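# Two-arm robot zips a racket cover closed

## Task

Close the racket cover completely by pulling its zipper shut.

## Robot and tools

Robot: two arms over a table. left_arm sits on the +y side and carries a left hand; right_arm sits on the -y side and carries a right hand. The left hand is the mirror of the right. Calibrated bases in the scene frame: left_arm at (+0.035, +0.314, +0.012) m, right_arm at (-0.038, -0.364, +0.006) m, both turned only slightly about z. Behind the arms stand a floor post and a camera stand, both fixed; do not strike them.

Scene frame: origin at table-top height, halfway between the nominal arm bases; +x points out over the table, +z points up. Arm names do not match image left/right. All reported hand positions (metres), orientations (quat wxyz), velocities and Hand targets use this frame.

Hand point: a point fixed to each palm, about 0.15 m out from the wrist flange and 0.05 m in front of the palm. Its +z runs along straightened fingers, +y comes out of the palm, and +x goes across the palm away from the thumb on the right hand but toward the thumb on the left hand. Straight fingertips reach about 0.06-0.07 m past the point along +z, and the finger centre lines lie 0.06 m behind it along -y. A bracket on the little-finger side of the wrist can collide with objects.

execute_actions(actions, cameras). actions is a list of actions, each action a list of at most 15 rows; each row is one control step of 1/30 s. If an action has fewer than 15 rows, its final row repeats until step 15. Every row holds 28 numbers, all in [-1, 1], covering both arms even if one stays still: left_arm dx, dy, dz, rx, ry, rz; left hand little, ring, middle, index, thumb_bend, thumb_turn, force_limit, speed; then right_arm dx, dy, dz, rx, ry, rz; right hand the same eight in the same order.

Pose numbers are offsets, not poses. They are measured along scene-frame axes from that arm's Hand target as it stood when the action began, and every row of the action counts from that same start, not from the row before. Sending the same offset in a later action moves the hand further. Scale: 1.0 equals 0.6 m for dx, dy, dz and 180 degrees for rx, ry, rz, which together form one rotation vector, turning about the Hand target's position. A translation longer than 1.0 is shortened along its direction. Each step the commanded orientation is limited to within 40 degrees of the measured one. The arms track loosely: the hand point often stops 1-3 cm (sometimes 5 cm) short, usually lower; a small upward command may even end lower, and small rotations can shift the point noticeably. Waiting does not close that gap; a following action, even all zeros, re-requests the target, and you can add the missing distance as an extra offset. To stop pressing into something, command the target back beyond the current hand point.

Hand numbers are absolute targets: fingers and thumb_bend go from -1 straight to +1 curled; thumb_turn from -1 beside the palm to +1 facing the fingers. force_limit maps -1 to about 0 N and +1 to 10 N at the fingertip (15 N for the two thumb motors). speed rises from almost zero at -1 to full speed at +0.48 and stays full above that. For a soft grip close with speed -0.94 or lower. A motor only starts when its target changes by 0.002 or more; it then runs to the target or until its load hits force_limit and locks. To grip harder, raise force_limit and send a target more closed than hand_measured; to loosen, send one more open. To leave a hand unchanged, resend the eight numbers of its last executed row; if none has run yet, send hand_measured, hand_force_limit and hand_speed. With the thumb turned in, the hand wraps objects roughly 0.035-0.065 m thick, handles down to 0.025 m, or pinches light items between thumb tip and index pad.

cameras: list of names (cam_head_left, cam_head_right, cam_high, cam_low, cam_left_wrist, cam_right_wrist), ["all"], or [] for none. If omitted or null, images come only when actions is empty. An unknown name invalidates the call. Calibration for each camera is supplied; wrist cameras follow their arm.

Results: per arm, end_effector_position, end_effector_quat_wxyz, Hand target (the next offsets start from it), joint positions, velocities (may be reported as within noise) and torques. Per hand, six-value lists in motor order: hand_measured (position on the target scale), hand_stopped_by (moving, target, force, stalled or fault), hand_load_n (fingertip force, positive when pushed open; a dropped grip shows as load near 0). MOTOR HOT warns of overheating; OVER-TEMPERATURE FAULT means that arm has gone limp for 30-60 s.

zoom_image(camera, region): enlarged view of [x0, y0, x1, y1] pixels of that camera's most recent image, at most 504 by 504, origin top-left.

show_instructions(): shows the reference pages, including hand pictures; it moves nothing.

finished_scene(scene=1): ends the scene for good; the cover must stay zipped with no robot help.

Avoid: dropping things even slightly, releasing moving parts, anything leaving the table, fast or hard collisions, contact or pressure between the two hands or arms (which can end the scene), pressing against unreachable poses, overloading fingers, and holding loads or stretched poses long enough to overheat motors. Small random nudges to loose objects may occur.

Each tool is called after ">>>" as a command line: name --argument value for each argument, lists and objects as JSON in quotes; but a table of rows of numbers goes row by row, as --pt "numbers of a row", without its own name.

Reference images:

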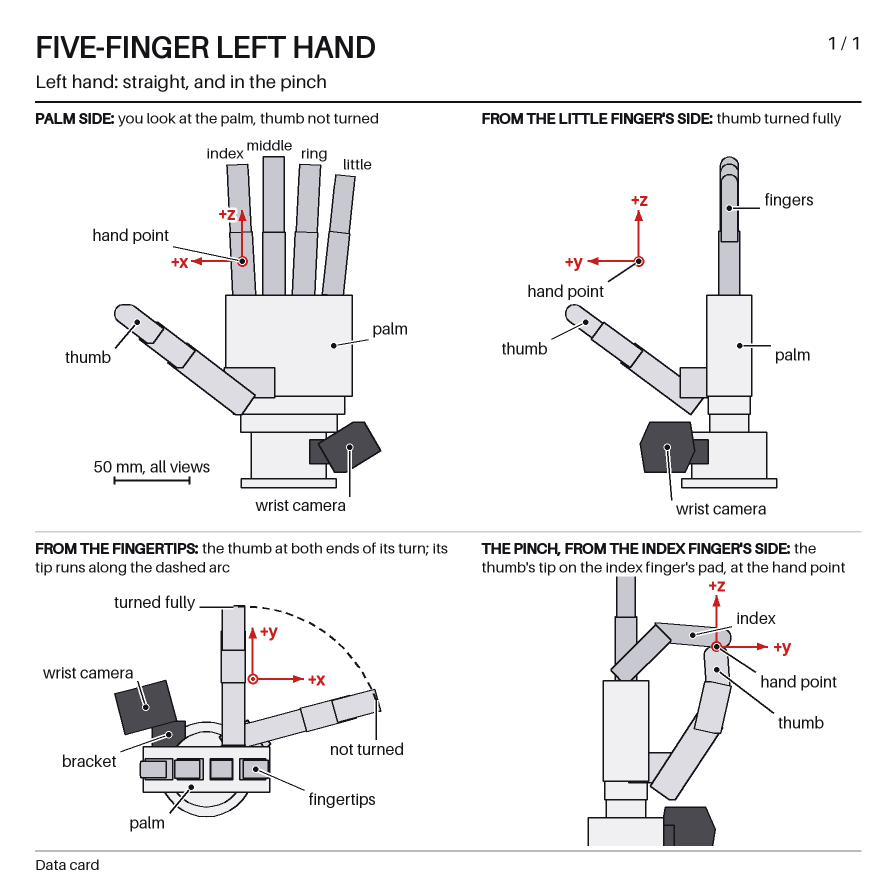

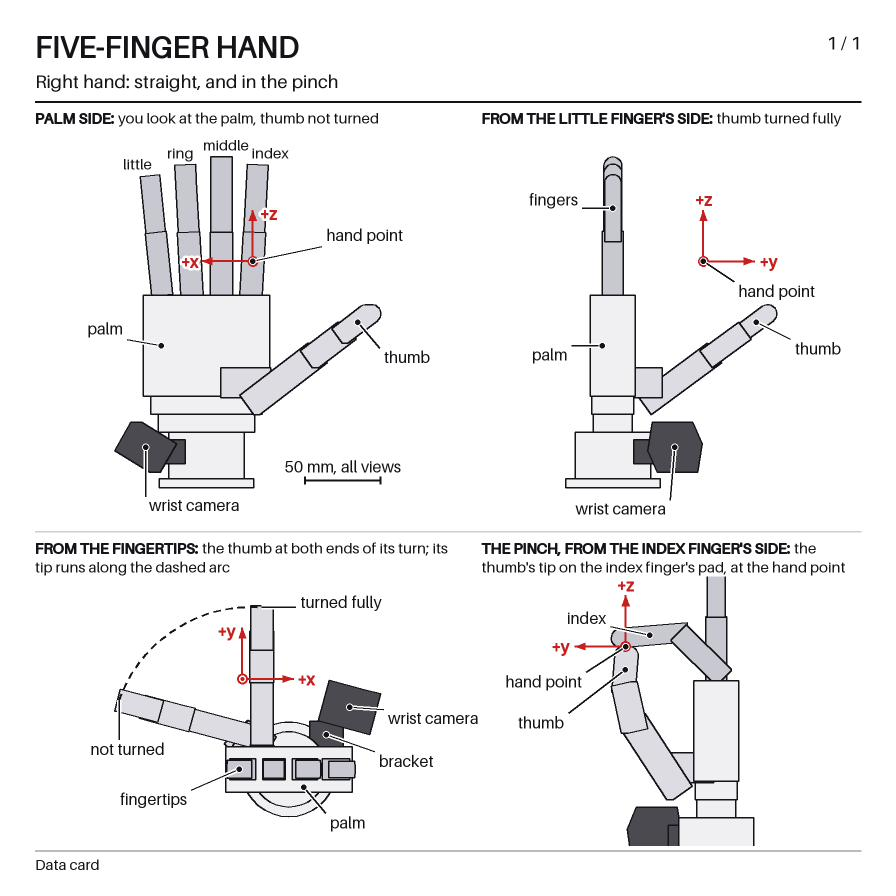

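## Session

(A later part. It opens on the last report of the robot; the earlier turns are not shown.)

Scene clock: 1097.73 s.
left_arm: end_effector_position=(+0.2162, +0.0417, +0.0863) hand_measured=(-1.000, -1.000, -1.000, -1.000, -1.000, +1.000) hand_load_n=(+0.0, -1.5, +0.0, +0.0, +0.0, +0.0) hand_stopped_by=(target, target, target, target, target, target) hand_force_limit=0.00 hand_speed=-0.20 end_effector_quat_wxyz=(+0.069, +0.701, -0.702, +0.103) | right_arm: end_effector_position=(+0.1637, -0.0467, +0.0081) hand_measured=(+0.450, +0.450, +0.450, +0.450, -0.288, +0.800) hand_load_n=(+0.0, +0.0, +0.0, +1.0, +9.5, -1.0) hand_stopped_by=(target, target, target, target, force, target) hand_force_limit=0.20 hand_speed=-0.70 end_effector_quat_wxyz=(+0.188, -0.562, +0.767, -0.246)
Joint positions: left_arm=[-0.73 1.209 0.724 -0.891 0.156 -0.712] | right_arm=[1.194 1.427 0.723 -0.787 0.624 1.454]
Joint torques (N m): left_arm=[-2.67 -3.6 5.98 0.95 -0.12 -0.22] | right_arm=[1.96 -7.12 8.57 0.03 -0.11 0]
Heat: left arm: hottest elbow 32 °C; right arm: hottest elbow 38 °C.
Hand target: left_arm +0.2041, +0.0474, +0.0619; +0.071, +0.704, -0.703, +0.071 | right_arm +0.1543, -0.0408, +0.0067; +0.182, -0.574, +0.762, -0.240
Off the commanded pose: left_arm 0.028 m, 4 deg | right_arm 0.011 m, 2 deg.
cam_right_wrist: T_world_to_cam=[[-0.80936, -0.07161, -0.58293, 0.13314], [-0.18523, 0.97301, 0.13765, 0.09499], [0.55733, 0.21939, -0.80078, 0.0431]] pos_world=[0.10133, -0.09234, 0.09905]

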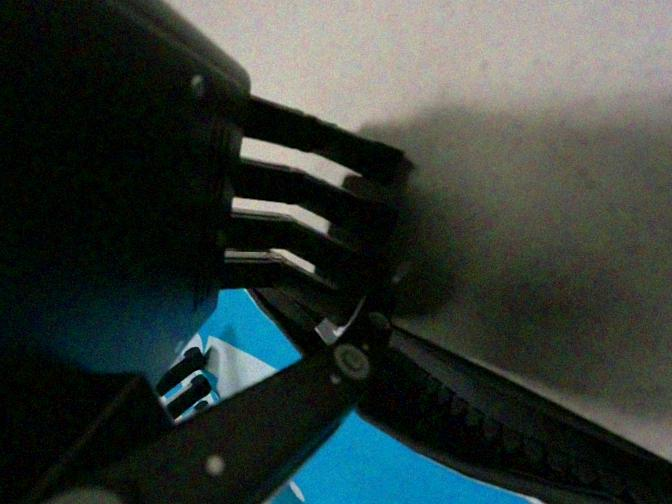

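>>> execute_actions --actions '[[[0,0,0,0,0,0,-1,-1,-1,-1,-1,1,0,-0.2,-0.03,0.009,0.0,0,0,0,0.45,0.45,0.45,0.45,0.1,0.8,0.2,-0.7]],[[0,0,0,0,0,0,-1,-1,-1,-1,-1,1,0,-0.2,-0.03,0.008,0.0,0,0,0,0.45,0.45,0.45,0.45,0.1,0.8,0.2,-0.7]]]' --cameras '["cam_right_wrist","cam_head_right"]'

>>> zoom_image --camera "cam_right_wrist" --region '[280, 240, 440, 380]'

Scene clock: 1101.30 s.
left_arm: end_effector_position=(+0.2158, +0.0414, +0.0864) hand_measured=(-1.000, -1.000, -1.000, -1.000, -1.000, +1.000) hand_load_n=(+0.0, -2.5, -0.5, +0.0, +0.0, +0.0) hand_stopped_by=(target, target, target, target, target, target) hand_force_limit=0.00 hand_speed=-0.20 end_effector_quat_wxyz=(+0.070, +0.701, -0.702, +0.103) | right_arm: end_effector_position=(+0.1277, -0.0402, +0.0078) hand_measured=(+0.450, +0.450, +0.450, +0.450, -0.288, +0.800) hand_load_n=(+0.0, +0.0, +0.0, +1.0, +10.0, -0.5) hand_stopped_by=(target, target, target, target, force, target) hand_force_limit=0.20 hand_speed=-0.70 end_effector_quat_wxyz=(+0.188, -0.561, +0.768, -0.246)
Joint positions: left_arm=[-0.731 1.209 0.724 -0.891 0.157 -0.712] | right_arm=[1.305 1.427 0.723 -0.868 0.629 1.593]
Joint torques (N m): left_arm=[-2.61 -3.6 5.98 0.95 -0.19 -0.22] | right_arm=[2.08 -6.12 9.36 0.08 -0.19 -0.07]
Heat: left arm: hottest elbow 32 °C; right arm: hottest elbow 38 °C.
Hand target: left_arm +0.2040, +0.0473, +0.0619; +0.070, +0.704, -0.703, +0.071 | right_arm +0.1183, -0.0306, +0.0067; +0.182, -0.574, +0.762, -0.240
Off the commanded pose: left_arm 0.028 m, 4 deg | right_arm 0.013 m, 2 deg.
cam_right_wrist: T_world_to_cam=[[-0.80902, -0.06954, -0.58365, 0.10437], [-0.18288, 0.97347, 0.13751, 0.0818], [0.5586, 0.21799, -0.80028, 0.06133]] pos_world=[0.06513, -0.08574, 0.09875]
Images, in order (width x height): cam_head_right 672x504, cam_right_wrist 672x504.

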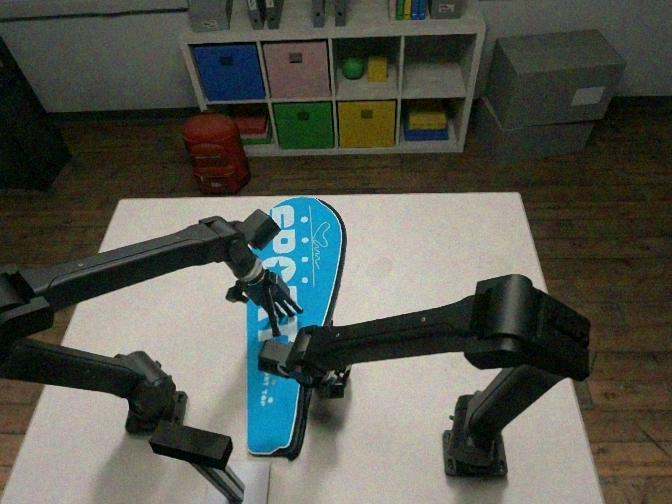

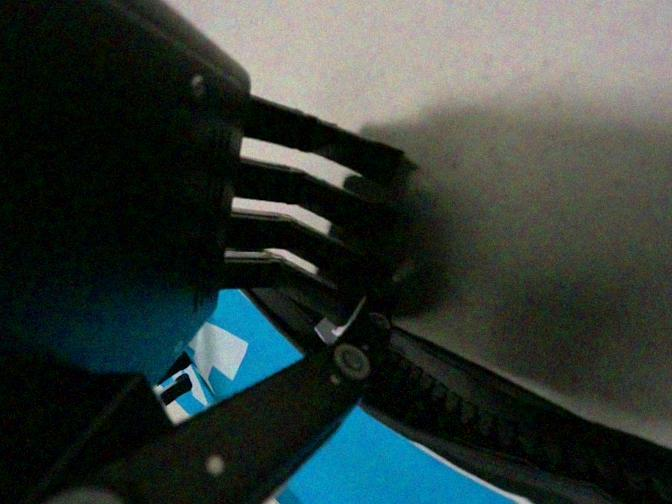

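Scaled by 3.150.

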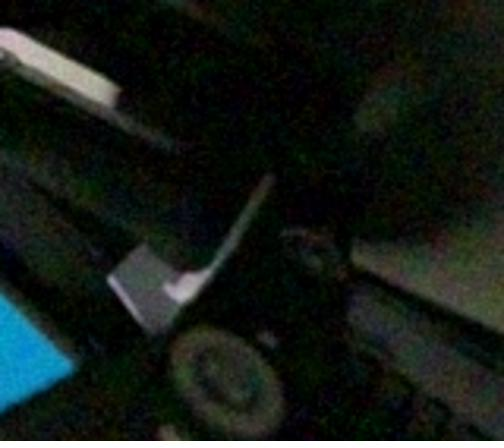

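>>> execute_actions --actions '[[[0,0,0,0,0,0,-1,-1,-1,-1,-1,1,0,-0.2,-0.03,0.009,0.0,0,0,0,0.45,0.45,0.45,0.45,0.1,0.8,0.2,-0.7]],[[0,0,0,0,0,0,-1,-1,-1,-1,-1,1,0,-0.2,-0.03,0.009,0.0,0,0,-0.02,0.45,0.45,0.45,0.45,0.1,0.8,0.2,-0.7]]]' --cameras '["cam_right_wrist","cam_head_right"]'

>>> zoom_image --camera "cam_right_wrist" --region '[280, 240, 440, 380]'

Scene clock: 1106.40 s.
left_arm: end_effector_position=(+0.2156, +0.0412, +0.0865) hand_measured=(-1.000, -1.000, -1.000, -1.000, -1.000, +1.000) hand_load_n=(+0.5, -2.5, -1.0, +0.0, +0.0, +0.0) hand_stopped_by=(target, target, target, target, target, target) hand_force_limit=0.00 hand_speed=-0.20 end_effector_quat_wxyz=(+0.070, +0.701, -0.703, +0.103) | right_arm: end_effector_position=(+0.0930, -0.0333, +0.0075) hand_measured=(+0.450, +0.450, +0.450, +0.450, -0.288, +0.800) hand_load_n=(+0.0, +0.0, +0.0, +1.0, +9.5, -1.0) hand_stopped_by=(target, target, target, target, force, target) hand_force_limit=0.20 hand_speed=-0.70 end_effector_quat_wxyz=(+0.178, -0.538, +0.784, -0.255)
Joint positions: left_arm=[-0.731 1.209 0.724 -0.891 0.158 -0.712] | right_arm=[1.419 1.464 0.76 -1 0.619 1.808]
Joint torques (N m): left_arm=[-2.61 -3.55 5.97 0.95 -0.22 -0.22] | right_arm=[2.32 -6.12 9.68 0.08 -0.3 -0.02]
Heat: left arm: hottest elbow 32 °C; right arm: hottest elbow 37 °C.
Hand target: left_arm +0.2041, +0.0474, +0.0619; +0.070, +0.704, -0.703, +0.071 | right_arm +0.0823, -0.0198, +0.0067; +0.174, -0.550, +0.779, -0.246
Off the commanded pose: left_arm 0.028 m, 4 deg | right_arm 0.017 m, 2 deg.
cam_right_wrist: T_world_to_cam=[[-0.81182, -0.02467, -0.58339, 0.07832], [-0.12345, 0.98377, 0.1302, 0.06357], [0.57071, 0.17772, -0.80169, 0.07638]] pos_world=[0.02783, -0.07418, 0.09865]
Images, in order (width x height): cam_head_right 672x504, cam_right_wrist 672x504.

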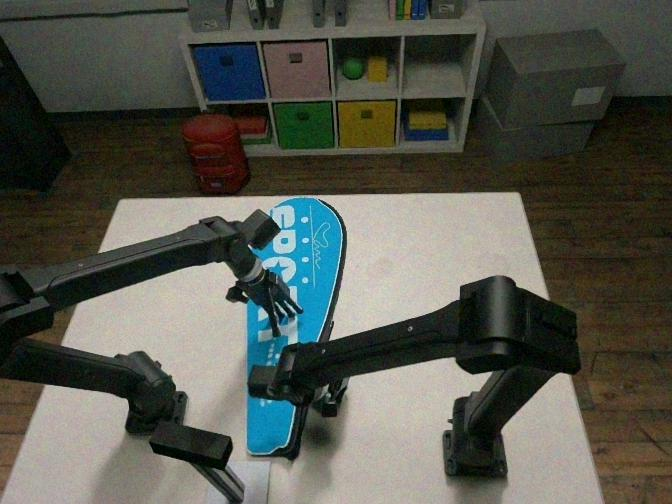

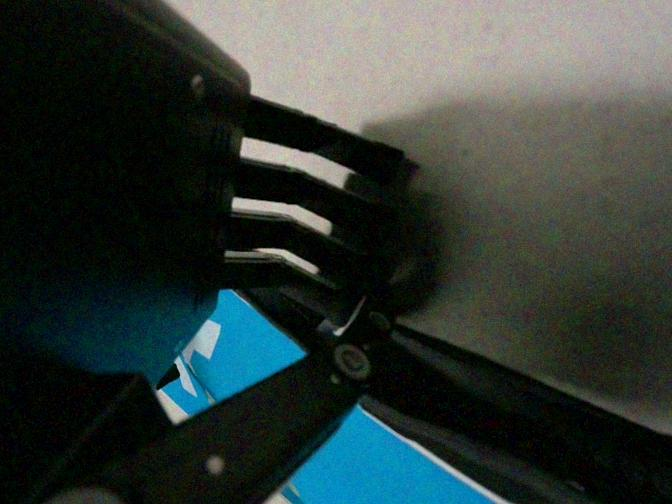

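Scaled by 3.150.

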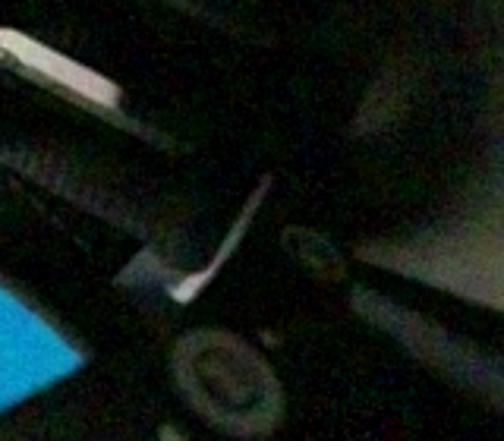

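>>> execute_actions --actions '[[[0,0,0,0,0,0,-1,-1,-1,-1,-1,1,0,-0.2,-0.03,0.007,0.0,0,0,-0.018,0.45,0.45,0.45,0.45,0.1,0.8,0.2,-0.7]],[[0,0,0,0,0,0,-1,-1,-1,-1,-1,1,0,-0.2,-0.03,0.007,0.0,0,0,-0.018,0.45,0.45,0.45,0.45,0.1,0.8,0.2,-0.7]]]' --cameras '["cam_right_wrist","cam_head_right"]'

>>> zoom_image --camera "cam_right_wrist" --region '[280, 240, 440, 380]'

Scene clock: 1110.03 s.
left_arm: end_effector_position=(+0.2155, +0.0411, +0.0865) hand_measured=(-1.000, -1.000, -1.000, -1.000, -1.000, +1.000) hand_load_n=(+0.0, -2.5, -0.5, +0.0, +0.0, +0.0) hand_stopped_by=(target, target, target, target, target, target) hand_force_limit=0.00 hand_speed=-0.20 end_effector_quat_wxyz=(+0.071, +0.700, -0.703, +0.103) | right_arm: end_effector_position=(+0.0572, -0.0259, +0.0074) hand_measured=(+0.450, +0.450, +0.450, +0.450, -0.288, +0.800) hand_load_n=(+0.0, +0.0, +0.0, +1.0, +9.5, -1.0) hand_stopped_by=(target, target, target, target, force, target) hand_force_limit=0.20 hand_speed=-0.70 end_effector_quat_wxyz=(+0.162, -0.500, +0.809, -0.264)
Joint positions: left_arm=[-0.732 1.209 0.724 -0.891 0.158 -0.712] | right_arm=[1.528 1.52 0.816 -1.144 0.573 2.053]
Joint torques (N m): left_arm=[-2.61 -3.6 5.98 0.95 -0.23 -0.22] | right_arm=[2.08 -6.77 9.69 -0.05 -0.38 0.03]
Heat: left arm: hottest elbow 32 °C; right arm: hottest elbow 38 °C.
Hand target: left_arm +0.2040, +0.0473, +0.0620; +0.071, +0.704, -0.703, +0.071 | right_arm +0.0462, -0.0114, +0.0067; +0.160, -0.505, +0.809, -0.255
Off the commanded pose: left_arm 0.028 m, 4 deg | right_arm 0.018 m, 1 deg.
joint sent to its limit (right arm) — joint 6 (wrist roll), upper limit. The joint targets still meet the commanded pose.
cam_right_wrist: T_world_to_cam=[[-0.81292, 0.05207, -0.58005, 0.05145], [-0.02624, 0.99171, 0.12579, 0.0466], [0.58179, 0.11748, -0.80481, 0.09329]] pos_world=[-0.01123, -0.05986, 0.09906]
Images, in order (width x height): cam_head_right 672x504, cam_right_wrist 672x504.

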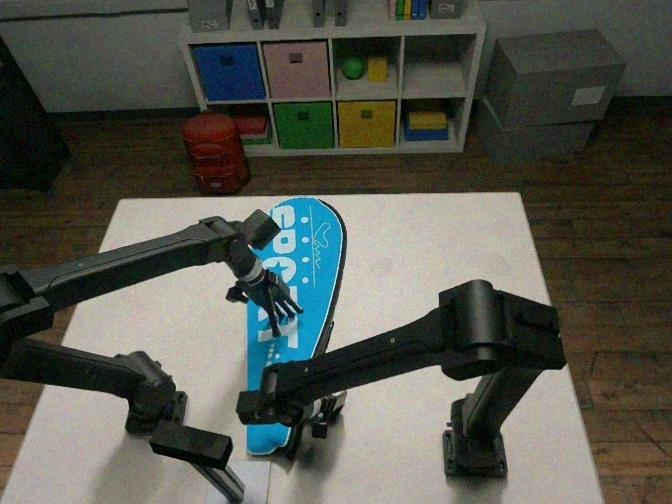

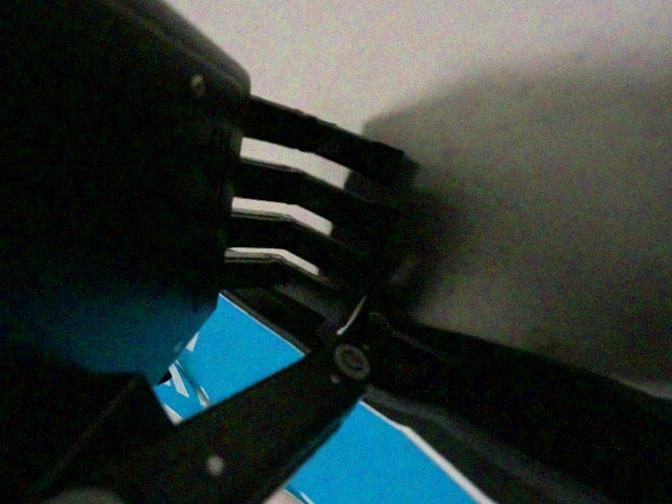

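Scaled by 3.150.

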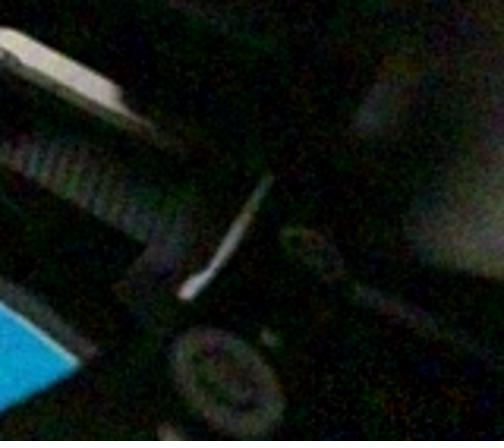

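>>> execute_actions --actions '[]' --cameras '["cam_low","cam_high","cam_head_left"]'

Scene clock: 1113.03 s.
left_arm: end_effector_position=(+0.2155, +0.0411, +0.0865) hand_measured=(-1.000, -1.000, -1.000, -1.000, -1.000, +1.000) hand_load_n=(+0.0, -2.5, -0.5, +0.0, +0.0, +0.0) hand_stopped_by=(target, target, target, target, target, target) hand_force_limit=0.00 hand_speed=-0.20 end_effector_quat_wxyz=(+0.071, +0.700, -0.703, +0.103) | right_arm: end_effector_position=(+0.0572, -0.0259, +0.0074) hand_measured=(+0.450, +0.450, +0.450, +0.450, -0.288, +0.800) hand_load_n=(+0.0, +0.5, +0.0, +1.0, +9.0, -0.5) hand_stopped_by=(target, target, target, target, force, target) hand_force_limit=0.20 hand_speed=-0.70 end_effector_quat_wxyz=(+0.162, -0.500, +0.809, -0.264)
Joint positions: left_arm=[-0.732 1.209 0.724 -0.891 0.158 -0.712] | right_arm=[1.528 1.52 0.816 -1.144 0.573 2.053]
Joint velocities: within noise
Joint torques (N m): left_arm=[-2.61 -3.6 5.98 0.95 -0.23 -0.22] | right_arm=[2.08 -6.77 9.7 -0.05 -0.38 0.03]
Heat: left arm: hottest elbow 32 °C; right arm: hottest elbow 38 °C.
Hand target: left_arm +0.2040, +0.0473, +0.0620; +0.071, +0.704, -0.703, +0.071 | right_arm +0.0462, -0.0114, +0.0067; +0.160, -0.505, +0.809, -0.255
Off the commanded pose: left_arm 0.028 m, 4 deg | right_arm 0.018 m, 1 deg.
Images, in order (width x height): cam_head_left 672x504, cam_high 672x504, cam_low 672x504.

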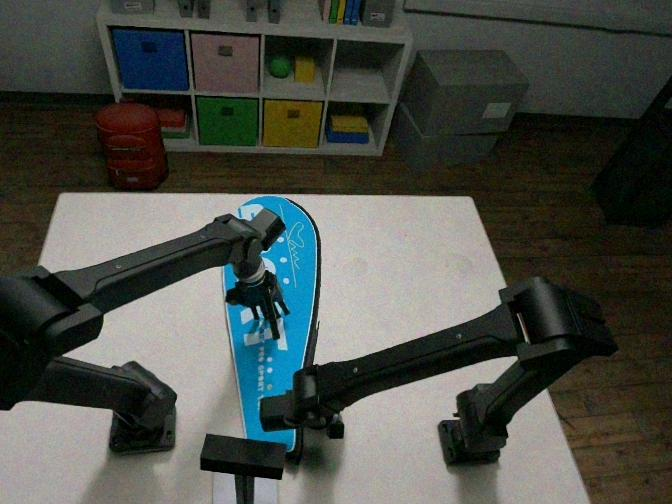

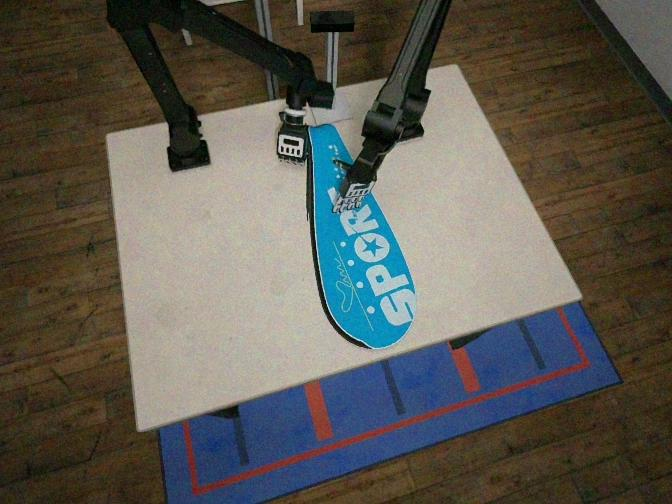

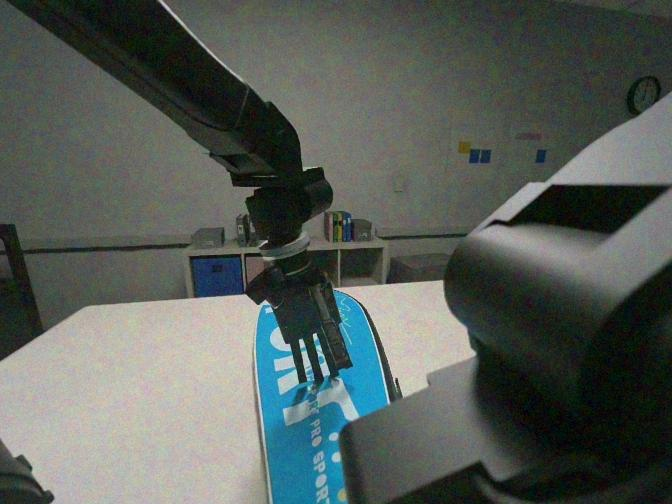

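>>> zoom_image --camera "cam_high" --region '[240, 0, 440, 180]'

>>> zoom_image --camera "cam_head_left" --region '[180, 340, 380, 504]'

Scaled by 2.520.

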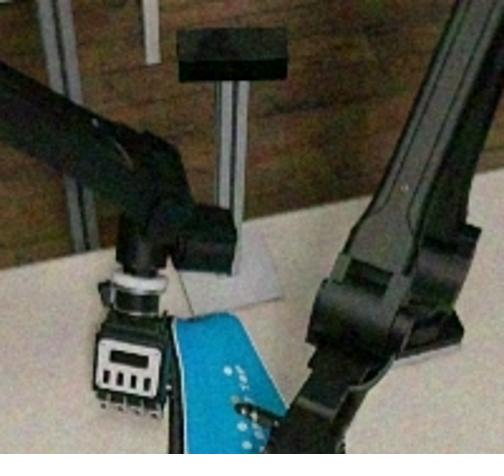

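Scaled by 2.520.

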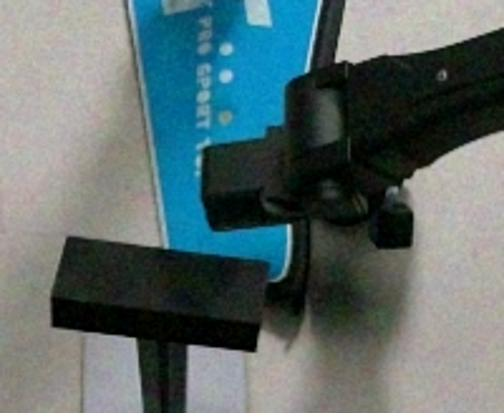

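>>> execute_actions --actions '[[[0,0,0,0,0,0,-1,-1,-1,-1,-1,1,0,-0.2,-0.002,0.0,-0.001,0.0174,0.0348,0,0.45,0.45,0.45,0.45,0.1,0.8,0.2,-0.7]]]' --cameras '["cam_right_wrist"]'

>>> zoom_image --camera "cam_right_wrist" --region '[280, 240, 440, 380]'

Scene clock: 1131.83 s.
left_arm: end_effector_position=(+0.2155, +0.0411, +0.0865) hand_measured=(-1.000, -1.000, -1.000, -1.000, -1.000, +1.000) hand_load_n=(+0.0, -2.0, -0.5, +0.0, +0.0, +0.0) hand_stopped_by=(target, target, target, target, target, target) hand_force_limit=0.00 hand_speed=-0.20 end_effector_quat_wxyz=(+0.071, +0.700, -0.703, +0.103) | right_arm: end_effector_position=(+0.0494, -0.0191, +0.0054) hand_measured=(+0.450, +0.450, +0.450, +0.450, -0.288, +0.800) hand_load_n=(+0.0, +0.0, +0.0, +1.0, +9.5, -1.0) hand_stopped_by=(target, target, target, target, force, target) hand_force_limit=0.20 hand_speed=-0.70 end_effector_quat_wxyz=(+0.129, -0.507, +0.824, -0.219)
Joint positions: left_arm=[-0.732 1.209 0.724 -0.891 0.158 -0.712] | right_arm=[1.489 1.496 0.808 -1.092 0.473 1.985]
Joint torques (N m): left_arm=[-2.61 -3.6 5.98 0.95 -0.23 -0.22] | right_arm=[0.62 -8.76 7.57 0.92 -0.2 -0.15]
Heat: left arm: hottest elbow 32 °C; right arm: hottest elbow 38 °C.
Hand target: left_arm +0.2040, +0.0473, +0.0620; +0.071, +0.704, -0.703, +0.071 | right_arm +0.0451, -0.0114, +0.0061; +0.129, -0.513, +0.823, -0.205
Off the commanded pose: left_arm 0.028 m, 4 deg | right_arm 0.009 m, 2 deg.
cam_right_wrist: T_world_to_cam=[[-0.87001, 0.08066, -0.4864, 0.0465], [-0.00386, 0.98538, 0.1703, 0.03849], [0.49303, 0.15004, -0.85698, 0.10072]] pos_world=[-0.00905, -0.05679, 0.10238]

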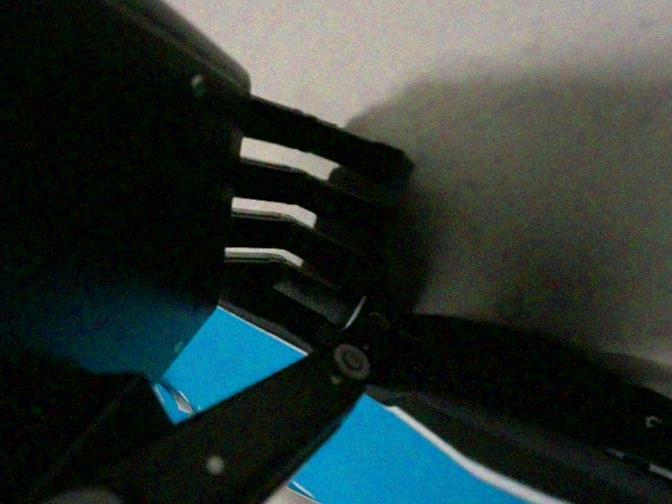

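Scaled by 3.150.

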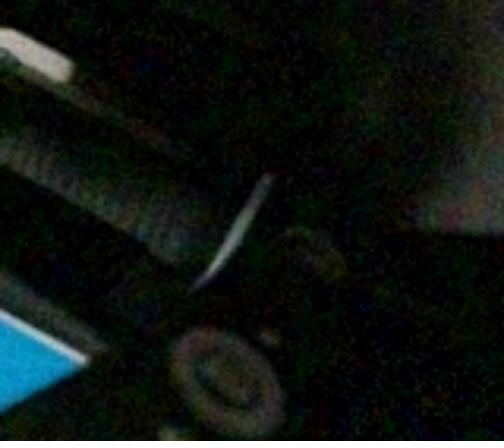

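>>> execute_actions --actions '[[[0,0,0,0,0,0,-1,-1,-1,-1,-1,1,0,-0.2,-0.01,0.003,0.001,0.0174,0.0348,0,0.45,0.45,0.45,0.45,0.1,0.8,0.2,-0.7]],[[0,0,0,0,0,0,-1,-1,-1,-1,-1,1,0,-0.2,-0.02,0.005,0.002,0.0087,0.0174,-0.01,0.45,0.45,0.45,0.45,0.1,0.8,0.2,-0.7]]]' --cameras '["cam_right_wrist","cam_head_left","cam_low"]'

>>> zoom_image --camera "cam_right_wrist" --region '[280, 240, 440, 380]'

Scene clock: 1136.23 s.
left_arm: end_effector_position=(+0.2155, +0.0411, +0.0865) hand_measured=(-1.000, -1.000, -1.000, -1.000, -1.000, +1.000) hand_load_n=(+0.0, -2.5, -0.5, +0.0, +0.0, +0.0) hand_stopped_by=(target, target, target, target, target, target) hand_force_limit=0.00 hand_speed=-0.20 end_effector_quat_wxyz=(+0.071, +0.700, -0.703, +0.103) | right_arm: end_effector_position=(+0.0326, -0.0143, +0.0036) hand_measured=(+0.450, +0.450, +0.450, +0.450, -0.288, +0.800) hand_load_n=(+0.0, +0.0, +0.0, +1.0, +9.5, -0.5) hand_stopped_by=(target, target, target, target, force, target) hand_force_limit=0.20 hand_speed=-0.70 end_effector_quat_wxyz=(+0.077, -0.505, +0.847, -0.146)
Joint positions: left_arm=[-0.732 1.209 0.724 -0.891 0.158 -0.712] | right_arm=[1.438 1.454 0.775 -1.022 0.305 1.932]
Joint torques (N m): left_arm=[-2.61 -3.6 5.98 0.95 -0.23 -0.22] | right_arm=[1.03 -8.94 7.77 0.72 -0.34 -0.03]
Heat: left arm: hottest elbow 32 °C; right arm: hottest elbow 38 °C.
Hand target: left_arm +0.2040, +0.0473, +0.0620; +0.071, +0.704, -0.703, +0.071 | right_arm +0.0270, -0.0066, +0.0079; +0.080, -0.510, +0.847, -0.130
Off the commanded pose: left_arm 0.028 m, 4 deg | right_arm 0.010 m, 2 deg.
cam_right_wrist: T_world_to_cam=[[-0.93398, 0.14154, -0.32808, 0.03293], [0.06079, 0.96775, 0.24445, 0.03137], [0.3521, 0.20837, -0.91247, 0.11243]] pos_world=[-0.01074, -0.05845, 0.10572]
Images, in order (width x height): cam_head_left 672x504, cam_low 672x504, cam_right_wrist 672x504.

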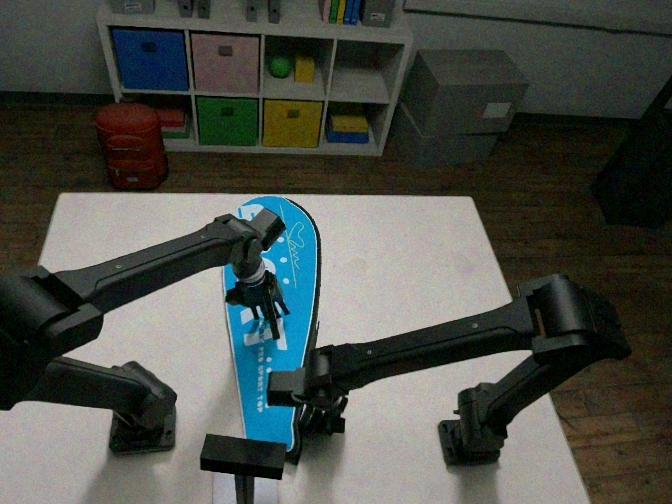

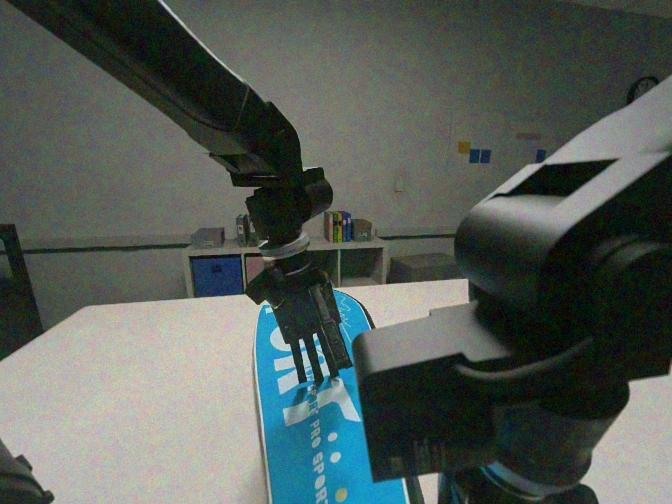

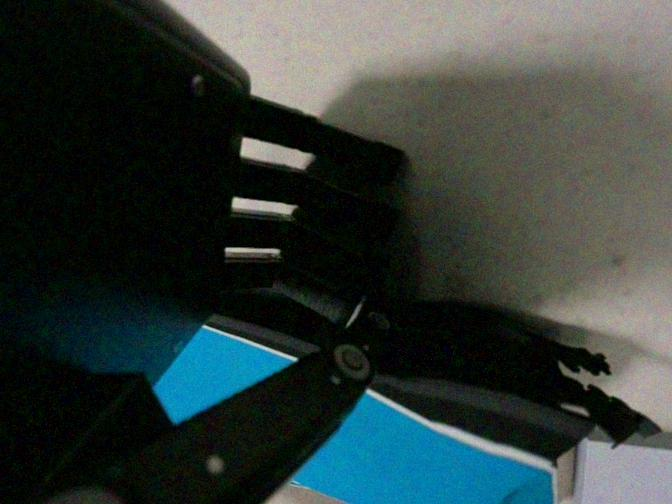

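Scaled by 3.150.

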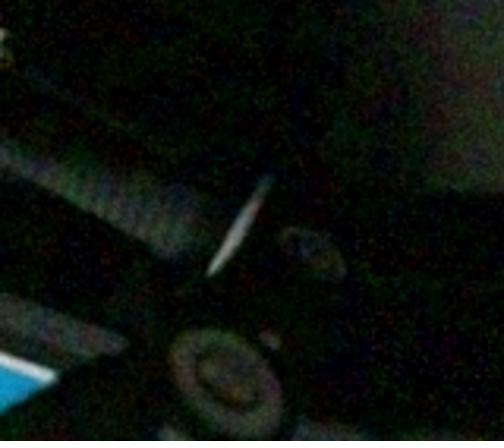

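>>> zoom_image --camera "cam_right_wrist" --region '[420, 270, 671, 470]'

Scaled by 2.008.

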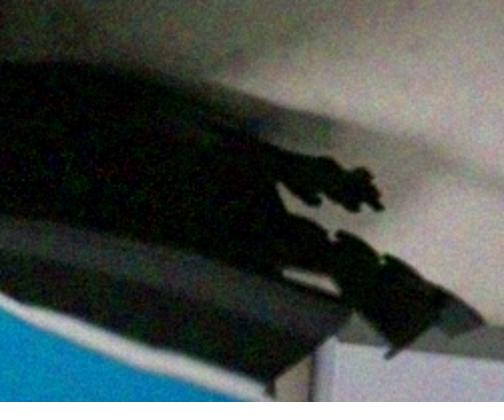

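>>> execute_actions --actions '[[[0,0,0,0,0,0,-1,-1,-1,-1,-1,1,0,-0.2,-0.03,0.007,0.002,0,0,-0.01,0.45,0.45,0.45,0.45,0.1,0.8,0.2,-0.7]]]' --cameras '["cam_right_wrist","cam_head_left","cam_low"]'

>>> zoom_image --camera "cam_right_wrist" --region '[280, 240, 440, 380]'

Scene clock: 1140.40 s.
left_arm: end_effector_position=(+0.2155, +0.0411, +0.0865) hand_measured=(-1.000, -1.000, -1.000, -1.000, -1.000, +1.000) hand_load_n=(+0.0, -2.5, -0.5, +0.0, +0.0, +0.0) hand_stopped_by=(target, target, target, target, target, target) hand_force_limit=0.00 hand_speed=-0.20 end_effector_quat_wxyz=(+0.071, +0.700, -0.703, +0.103) | right_arm: end_effector_position=(+0.0172, -0.0111, +0.0040) hand_measured=(+0.450, +0.450, +0.450, +0.450, -0.288, +0.800) hand_load_n=(+0.0, +0.0, +0.0, +0.5, +9.5, -0.5) hand_stopped_by=(target, target, target, target, force, target) hand_force_limit=0.20 hand_speed=-0.70 end_effector_quat_wxyz=(+0.077, -0.489, +0.858, -0.141)
Joint positions: left_arm=[-0.732 1.209 0.724 -0.891 0.158 -0.712] | right_arm=[1.486 1.454 0.775 -1.034 0.291 2.02]
Joint torques (N m): left_arm=[-2.61 -3.6 5.98 0.96 -0.23 -0.22] | right_arm=[1.79 -8.18 8.87 0.05 -0.19 0.01]
Heat: left arm: hottest elbow 32 °C; right arm: hottest elbow 37 °C.
Hand target: left_arm +0.2040, +0.0473, +0.0620; +0.071, +0.704, -0.703, +0.071 | right_arm +0.0090, -0.0024, +0.0091; +0.078, -0.496, +0.855, -0.131
Off the commanded pose: left_arm 0.028 m, 4 deg | right_arm 0.013 m, 1 deg.
cam_right_wrist: T_world_to_cam=[[-0.92841, 0.18043, -0.3248, 0.01853], [0.09683, 0.96146, 0.25734, 0.02836], [0.35871, 0.20747, -0.9101, 0.11735]] pos_world=[-0.02764, -0.05496, 0.10553]
Images, in order (width x height): cam_head_left 672x504, cam_low 672x504, cam_right_wrist 672x504.

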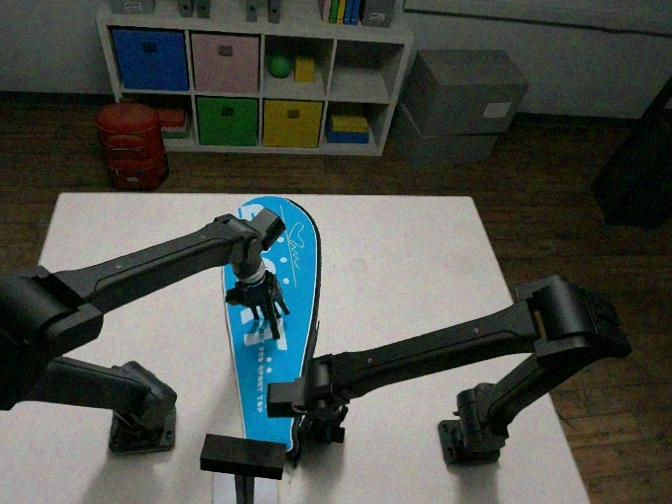

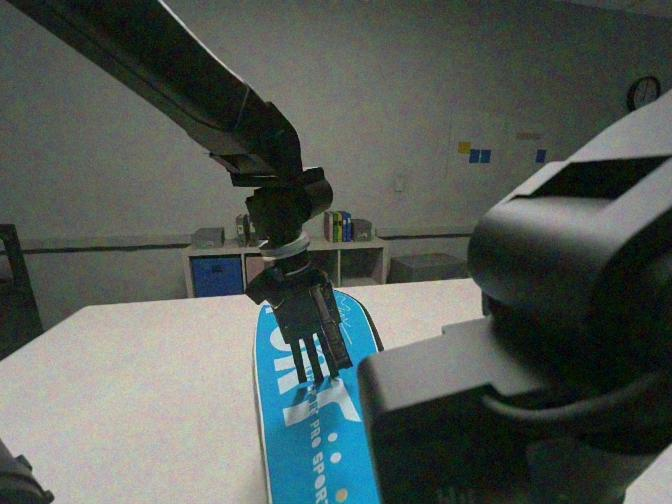

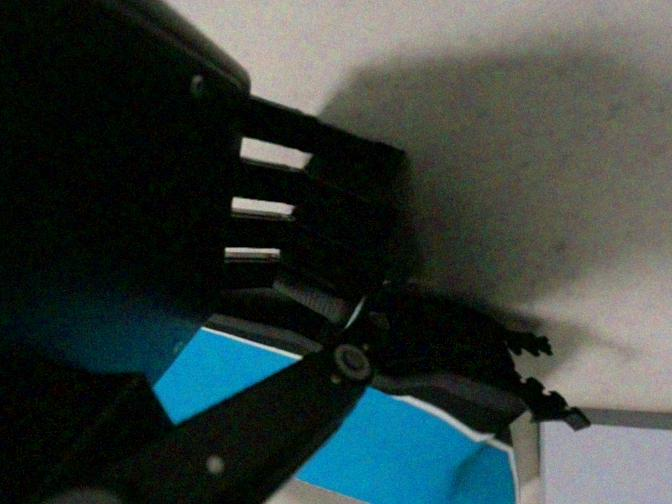

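Scaled by 3.150.

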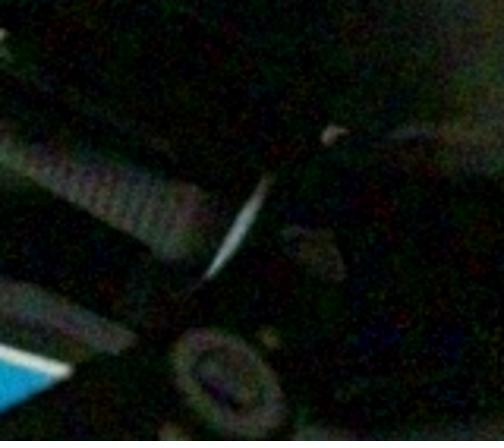

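>>> execute_actions --actions '[[[0,0,0,0,0,0,-1,-1,-1,-1,-1,1,0,-0.2,-0.03,0.009,0.001,0,0,-0.028,0.45,0.45,0.45,0.45,0.1,0.8,0.2,-0.7]]]' --cameras '["cam_right_wrist","cam_low"]'

>>> zoom_image --camera "cam_right_wrist" --region '[280, 240, 600, 460]'

Scene clock: 1143.13 s.
left_arm: end_effector_position=(+0.2155, +0.0411, +0.0865) hand_measured=(-1.000, -1.000, -1.000, -1.000, -1.000, +1.000) hand_load_n=(-0.5, -2.5, -0.5, +0.0, -0.5, +0.0) hand_stopped_by=(target, target, target, target, target, target) hand_force_limit=0.00 hand_speed=-0.20 end_effector_quat_wxyz=(+0.071, +0.700, -0.703, +0.103) | right_arm: end_effector_position=(+0.0017, -0.0112, +0.0035) hand_measured=(+0.450, +0.450, +0.450, +0.450, -0.288, +0.800) hand_load_n=(+0.0, +0.0, +0.0, +1.0, +9.5, -0.5) hand_stopped_by=(target, target, target, target, force, target) hand_force_limit=0.20 hand_speed=-0.70 end_effector_quat_wxyz=(+0.058, -0.484, +0.863, -0.130)
Joint positions: left_arm=[-0.732 1.209 0.724 -0.891 0.158 -0.712] | right_arm=[1.507 1.454 0.775 -1.046 0.242 2.053]
Joint torques (N m): left_arm=[-2.61 -3.6 5.98 0.95 -0.23 -0.22] | right_arm=[1.96 -7.24 10.13 -0.08 -0.46 0.03]
Heat: left arm: hottest elbow 32 °C; right arm: hottest elbow 37 °C.
Hand target: left_arm +0.2040, +0.0473, +0.0620; +0.071, +0.704, -0.703, +0.071 | right_arm -0.0090, +0.0030, +0.0098; +0.072, -0.458, +0.876, -0.134
Off the commanded pose: left_arm 0.028 m, 4 deg | right_arm 0.019 m, 4 deg.
joint sent to its limit (right arm) — joint 6 (wrist roll), upper limit. The joint targets are off in orientation, not in position.
cam_right_wrist: T_world_to_cam=[[-0.93839, 0.19723, -0.28377, 0.00412], [0.12484, 0.95916, 0.25381, 0.03001], [0.32224, 0.20274, -0.92469, 0.12255]] pos_world=[-0.03937, -0.05444, 0.10687]
Images, in order (width x height): cam_low 672x504, cam_right_wrist 672x504.

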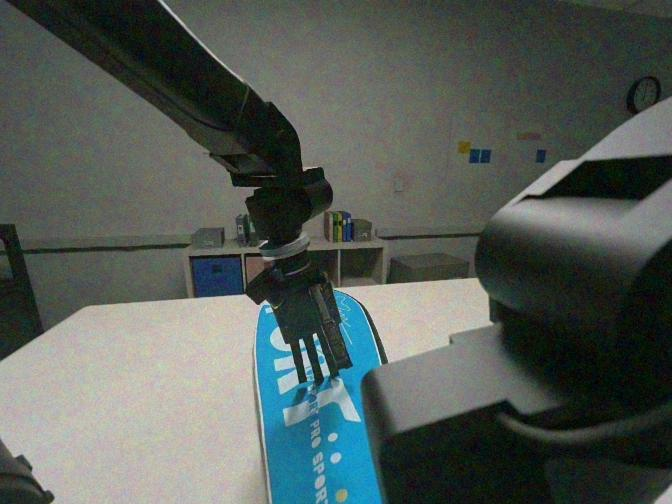

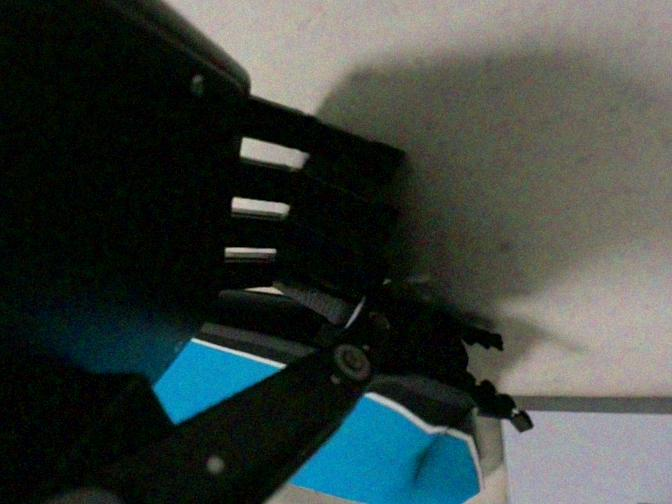

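Scaled by 1.575.

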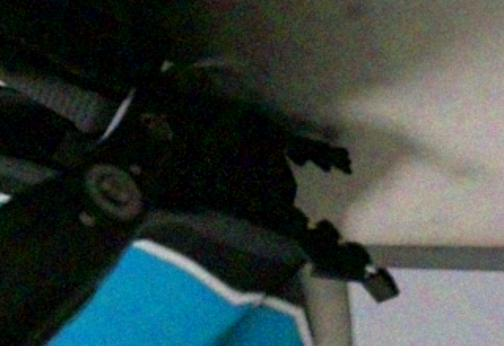

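>>> execute_actions --actions '[[[0,0,0,0,0,0,-1,-1,-1,-1,-1,1,0,-0.2,-0.025,0.02,0.001,0,0,0,0.45,0.45,0.45,0.45,0.1,0.8,0.2,-0.7]]]' --cameras '["cam_right_wrist","cam_low","cam_head_left","cam_head_right"]'

>>> zoom_image --camera "cam_right_wrist" --region '[280, 240, 600, 460]'

Scene clock: 1147.03 s.
left_arm: end_effector_position=(+0.2155, +0.0411, +0.0865) hand_measured=(-1.000, -1.000, -1.000, -1.000, -1.000, +1.000) hand_load_n=(+0.0, -2.5, -0.5, +0.0, +0.0, -0.5) hand_stopped_by=(target, target, target, target, target, target) hand_force_limit=0.00 hand_speed=-0.20 end_effector_quat_wxyz=(+0.071, +0.700, -0.703, +0.103) | right_arm: end_effector_position=(-0.0128, -0.0050, +0.0040) hand_measured=(+0.450, +0.450, +0.450, +0.450, -0.288, +0.800) hand_load_n=(+0.0, +0.0, +0.0, +1.0, +10.0, -0.5) hand_stopped_by=(target, target, target, target, force, target) hand_force_limit=0.20 hand_speed=-0.70 end_effector_quat_wxyz=(+0.049, -0.497, +0.857, -0.128)
Joint positions: left_arm=[-0.732 1.209 0.724 -0.891 0.158 -0.712] | right_arm=[1.538 1.472 0.797 -1.059 0.222 2.053]
Joint torques (N m): left_arm=[-2.55 -3.6 5.98 0.95 -0.23 -0.22] | right_arm=[1.96 -6.83 10.97 0.2 -0.48 0.03]
Heat: left arm: hottest elbow 32 °C; right arm: hottest elbow 37 °C.
Hand target: left_arm +0.2040, +0.0473, +0.0620; +0.071, +0.704, -0.703, +0.071 | right_arm -0.0239, +0.0149, +0.0102; +0.072, -0.458, +0.876, -0.134
Off the commanded pose: left_arm 0.028 m, 4 deg | right_arm 0.024 m, 6 deg.
joint sent to its limit (right arm) — joint 6 (wrist roll), upper limit. The joint targets are off in orientation, not in position.
cam_right_wrist: T_world_to_cam=[[-0.94894, 0.16873, -0.26653, -0.01101], [0.10303, 0.96437, 0.24369, 0.0255], [0.29815, 0.20378, -0.93251, 0.12615]] pos_world=[-0.05069, -0.04844, 0.10849]
Images, in order (width x height): cam_head_left 672x504, cam_head_right 672x504, cam_low 672x504, cam_right_wrist 672x504.

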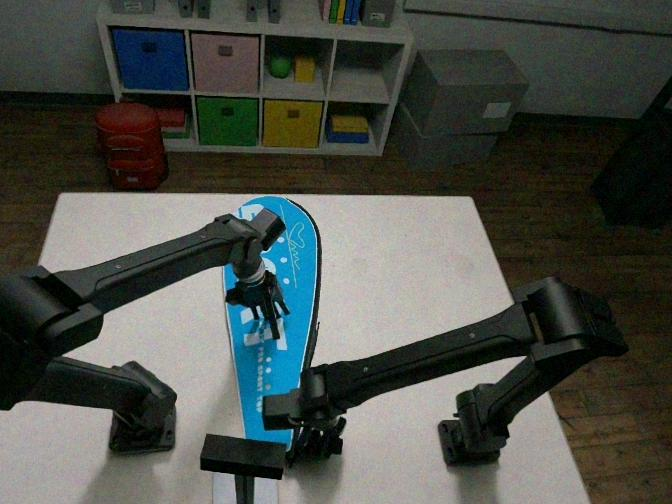

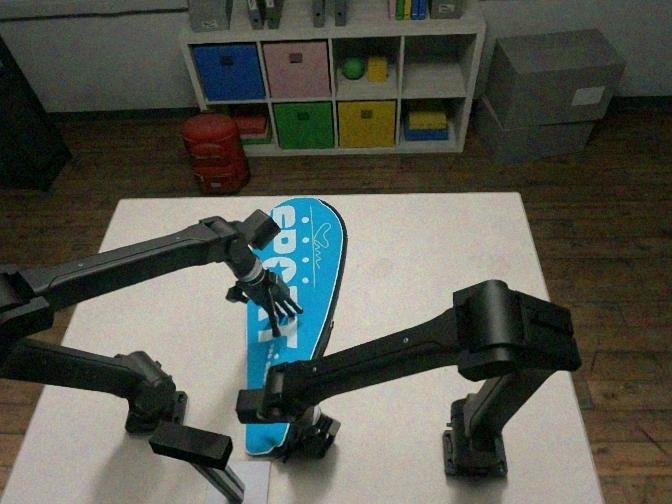

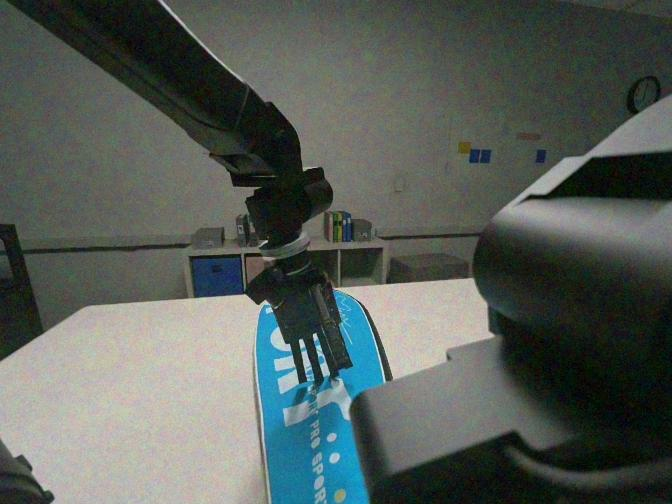

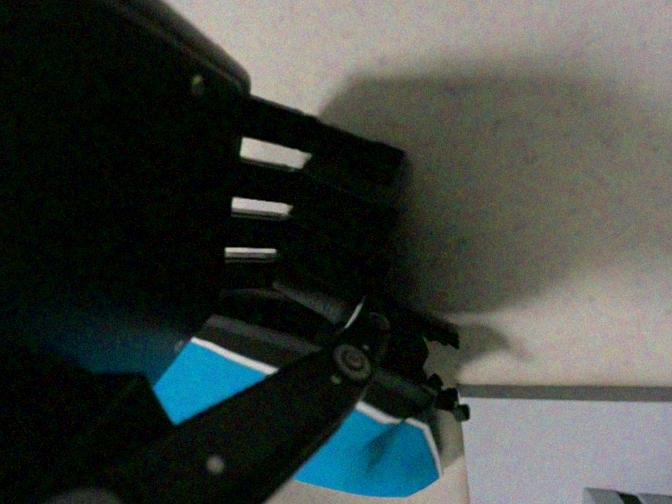

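Scaled by 1.575.

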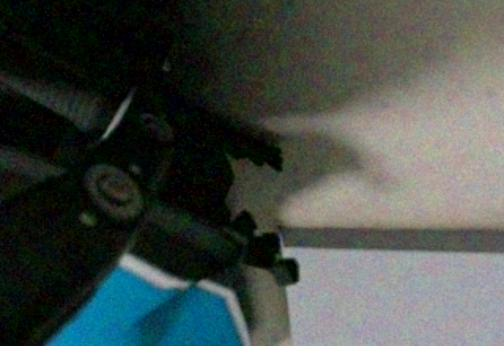

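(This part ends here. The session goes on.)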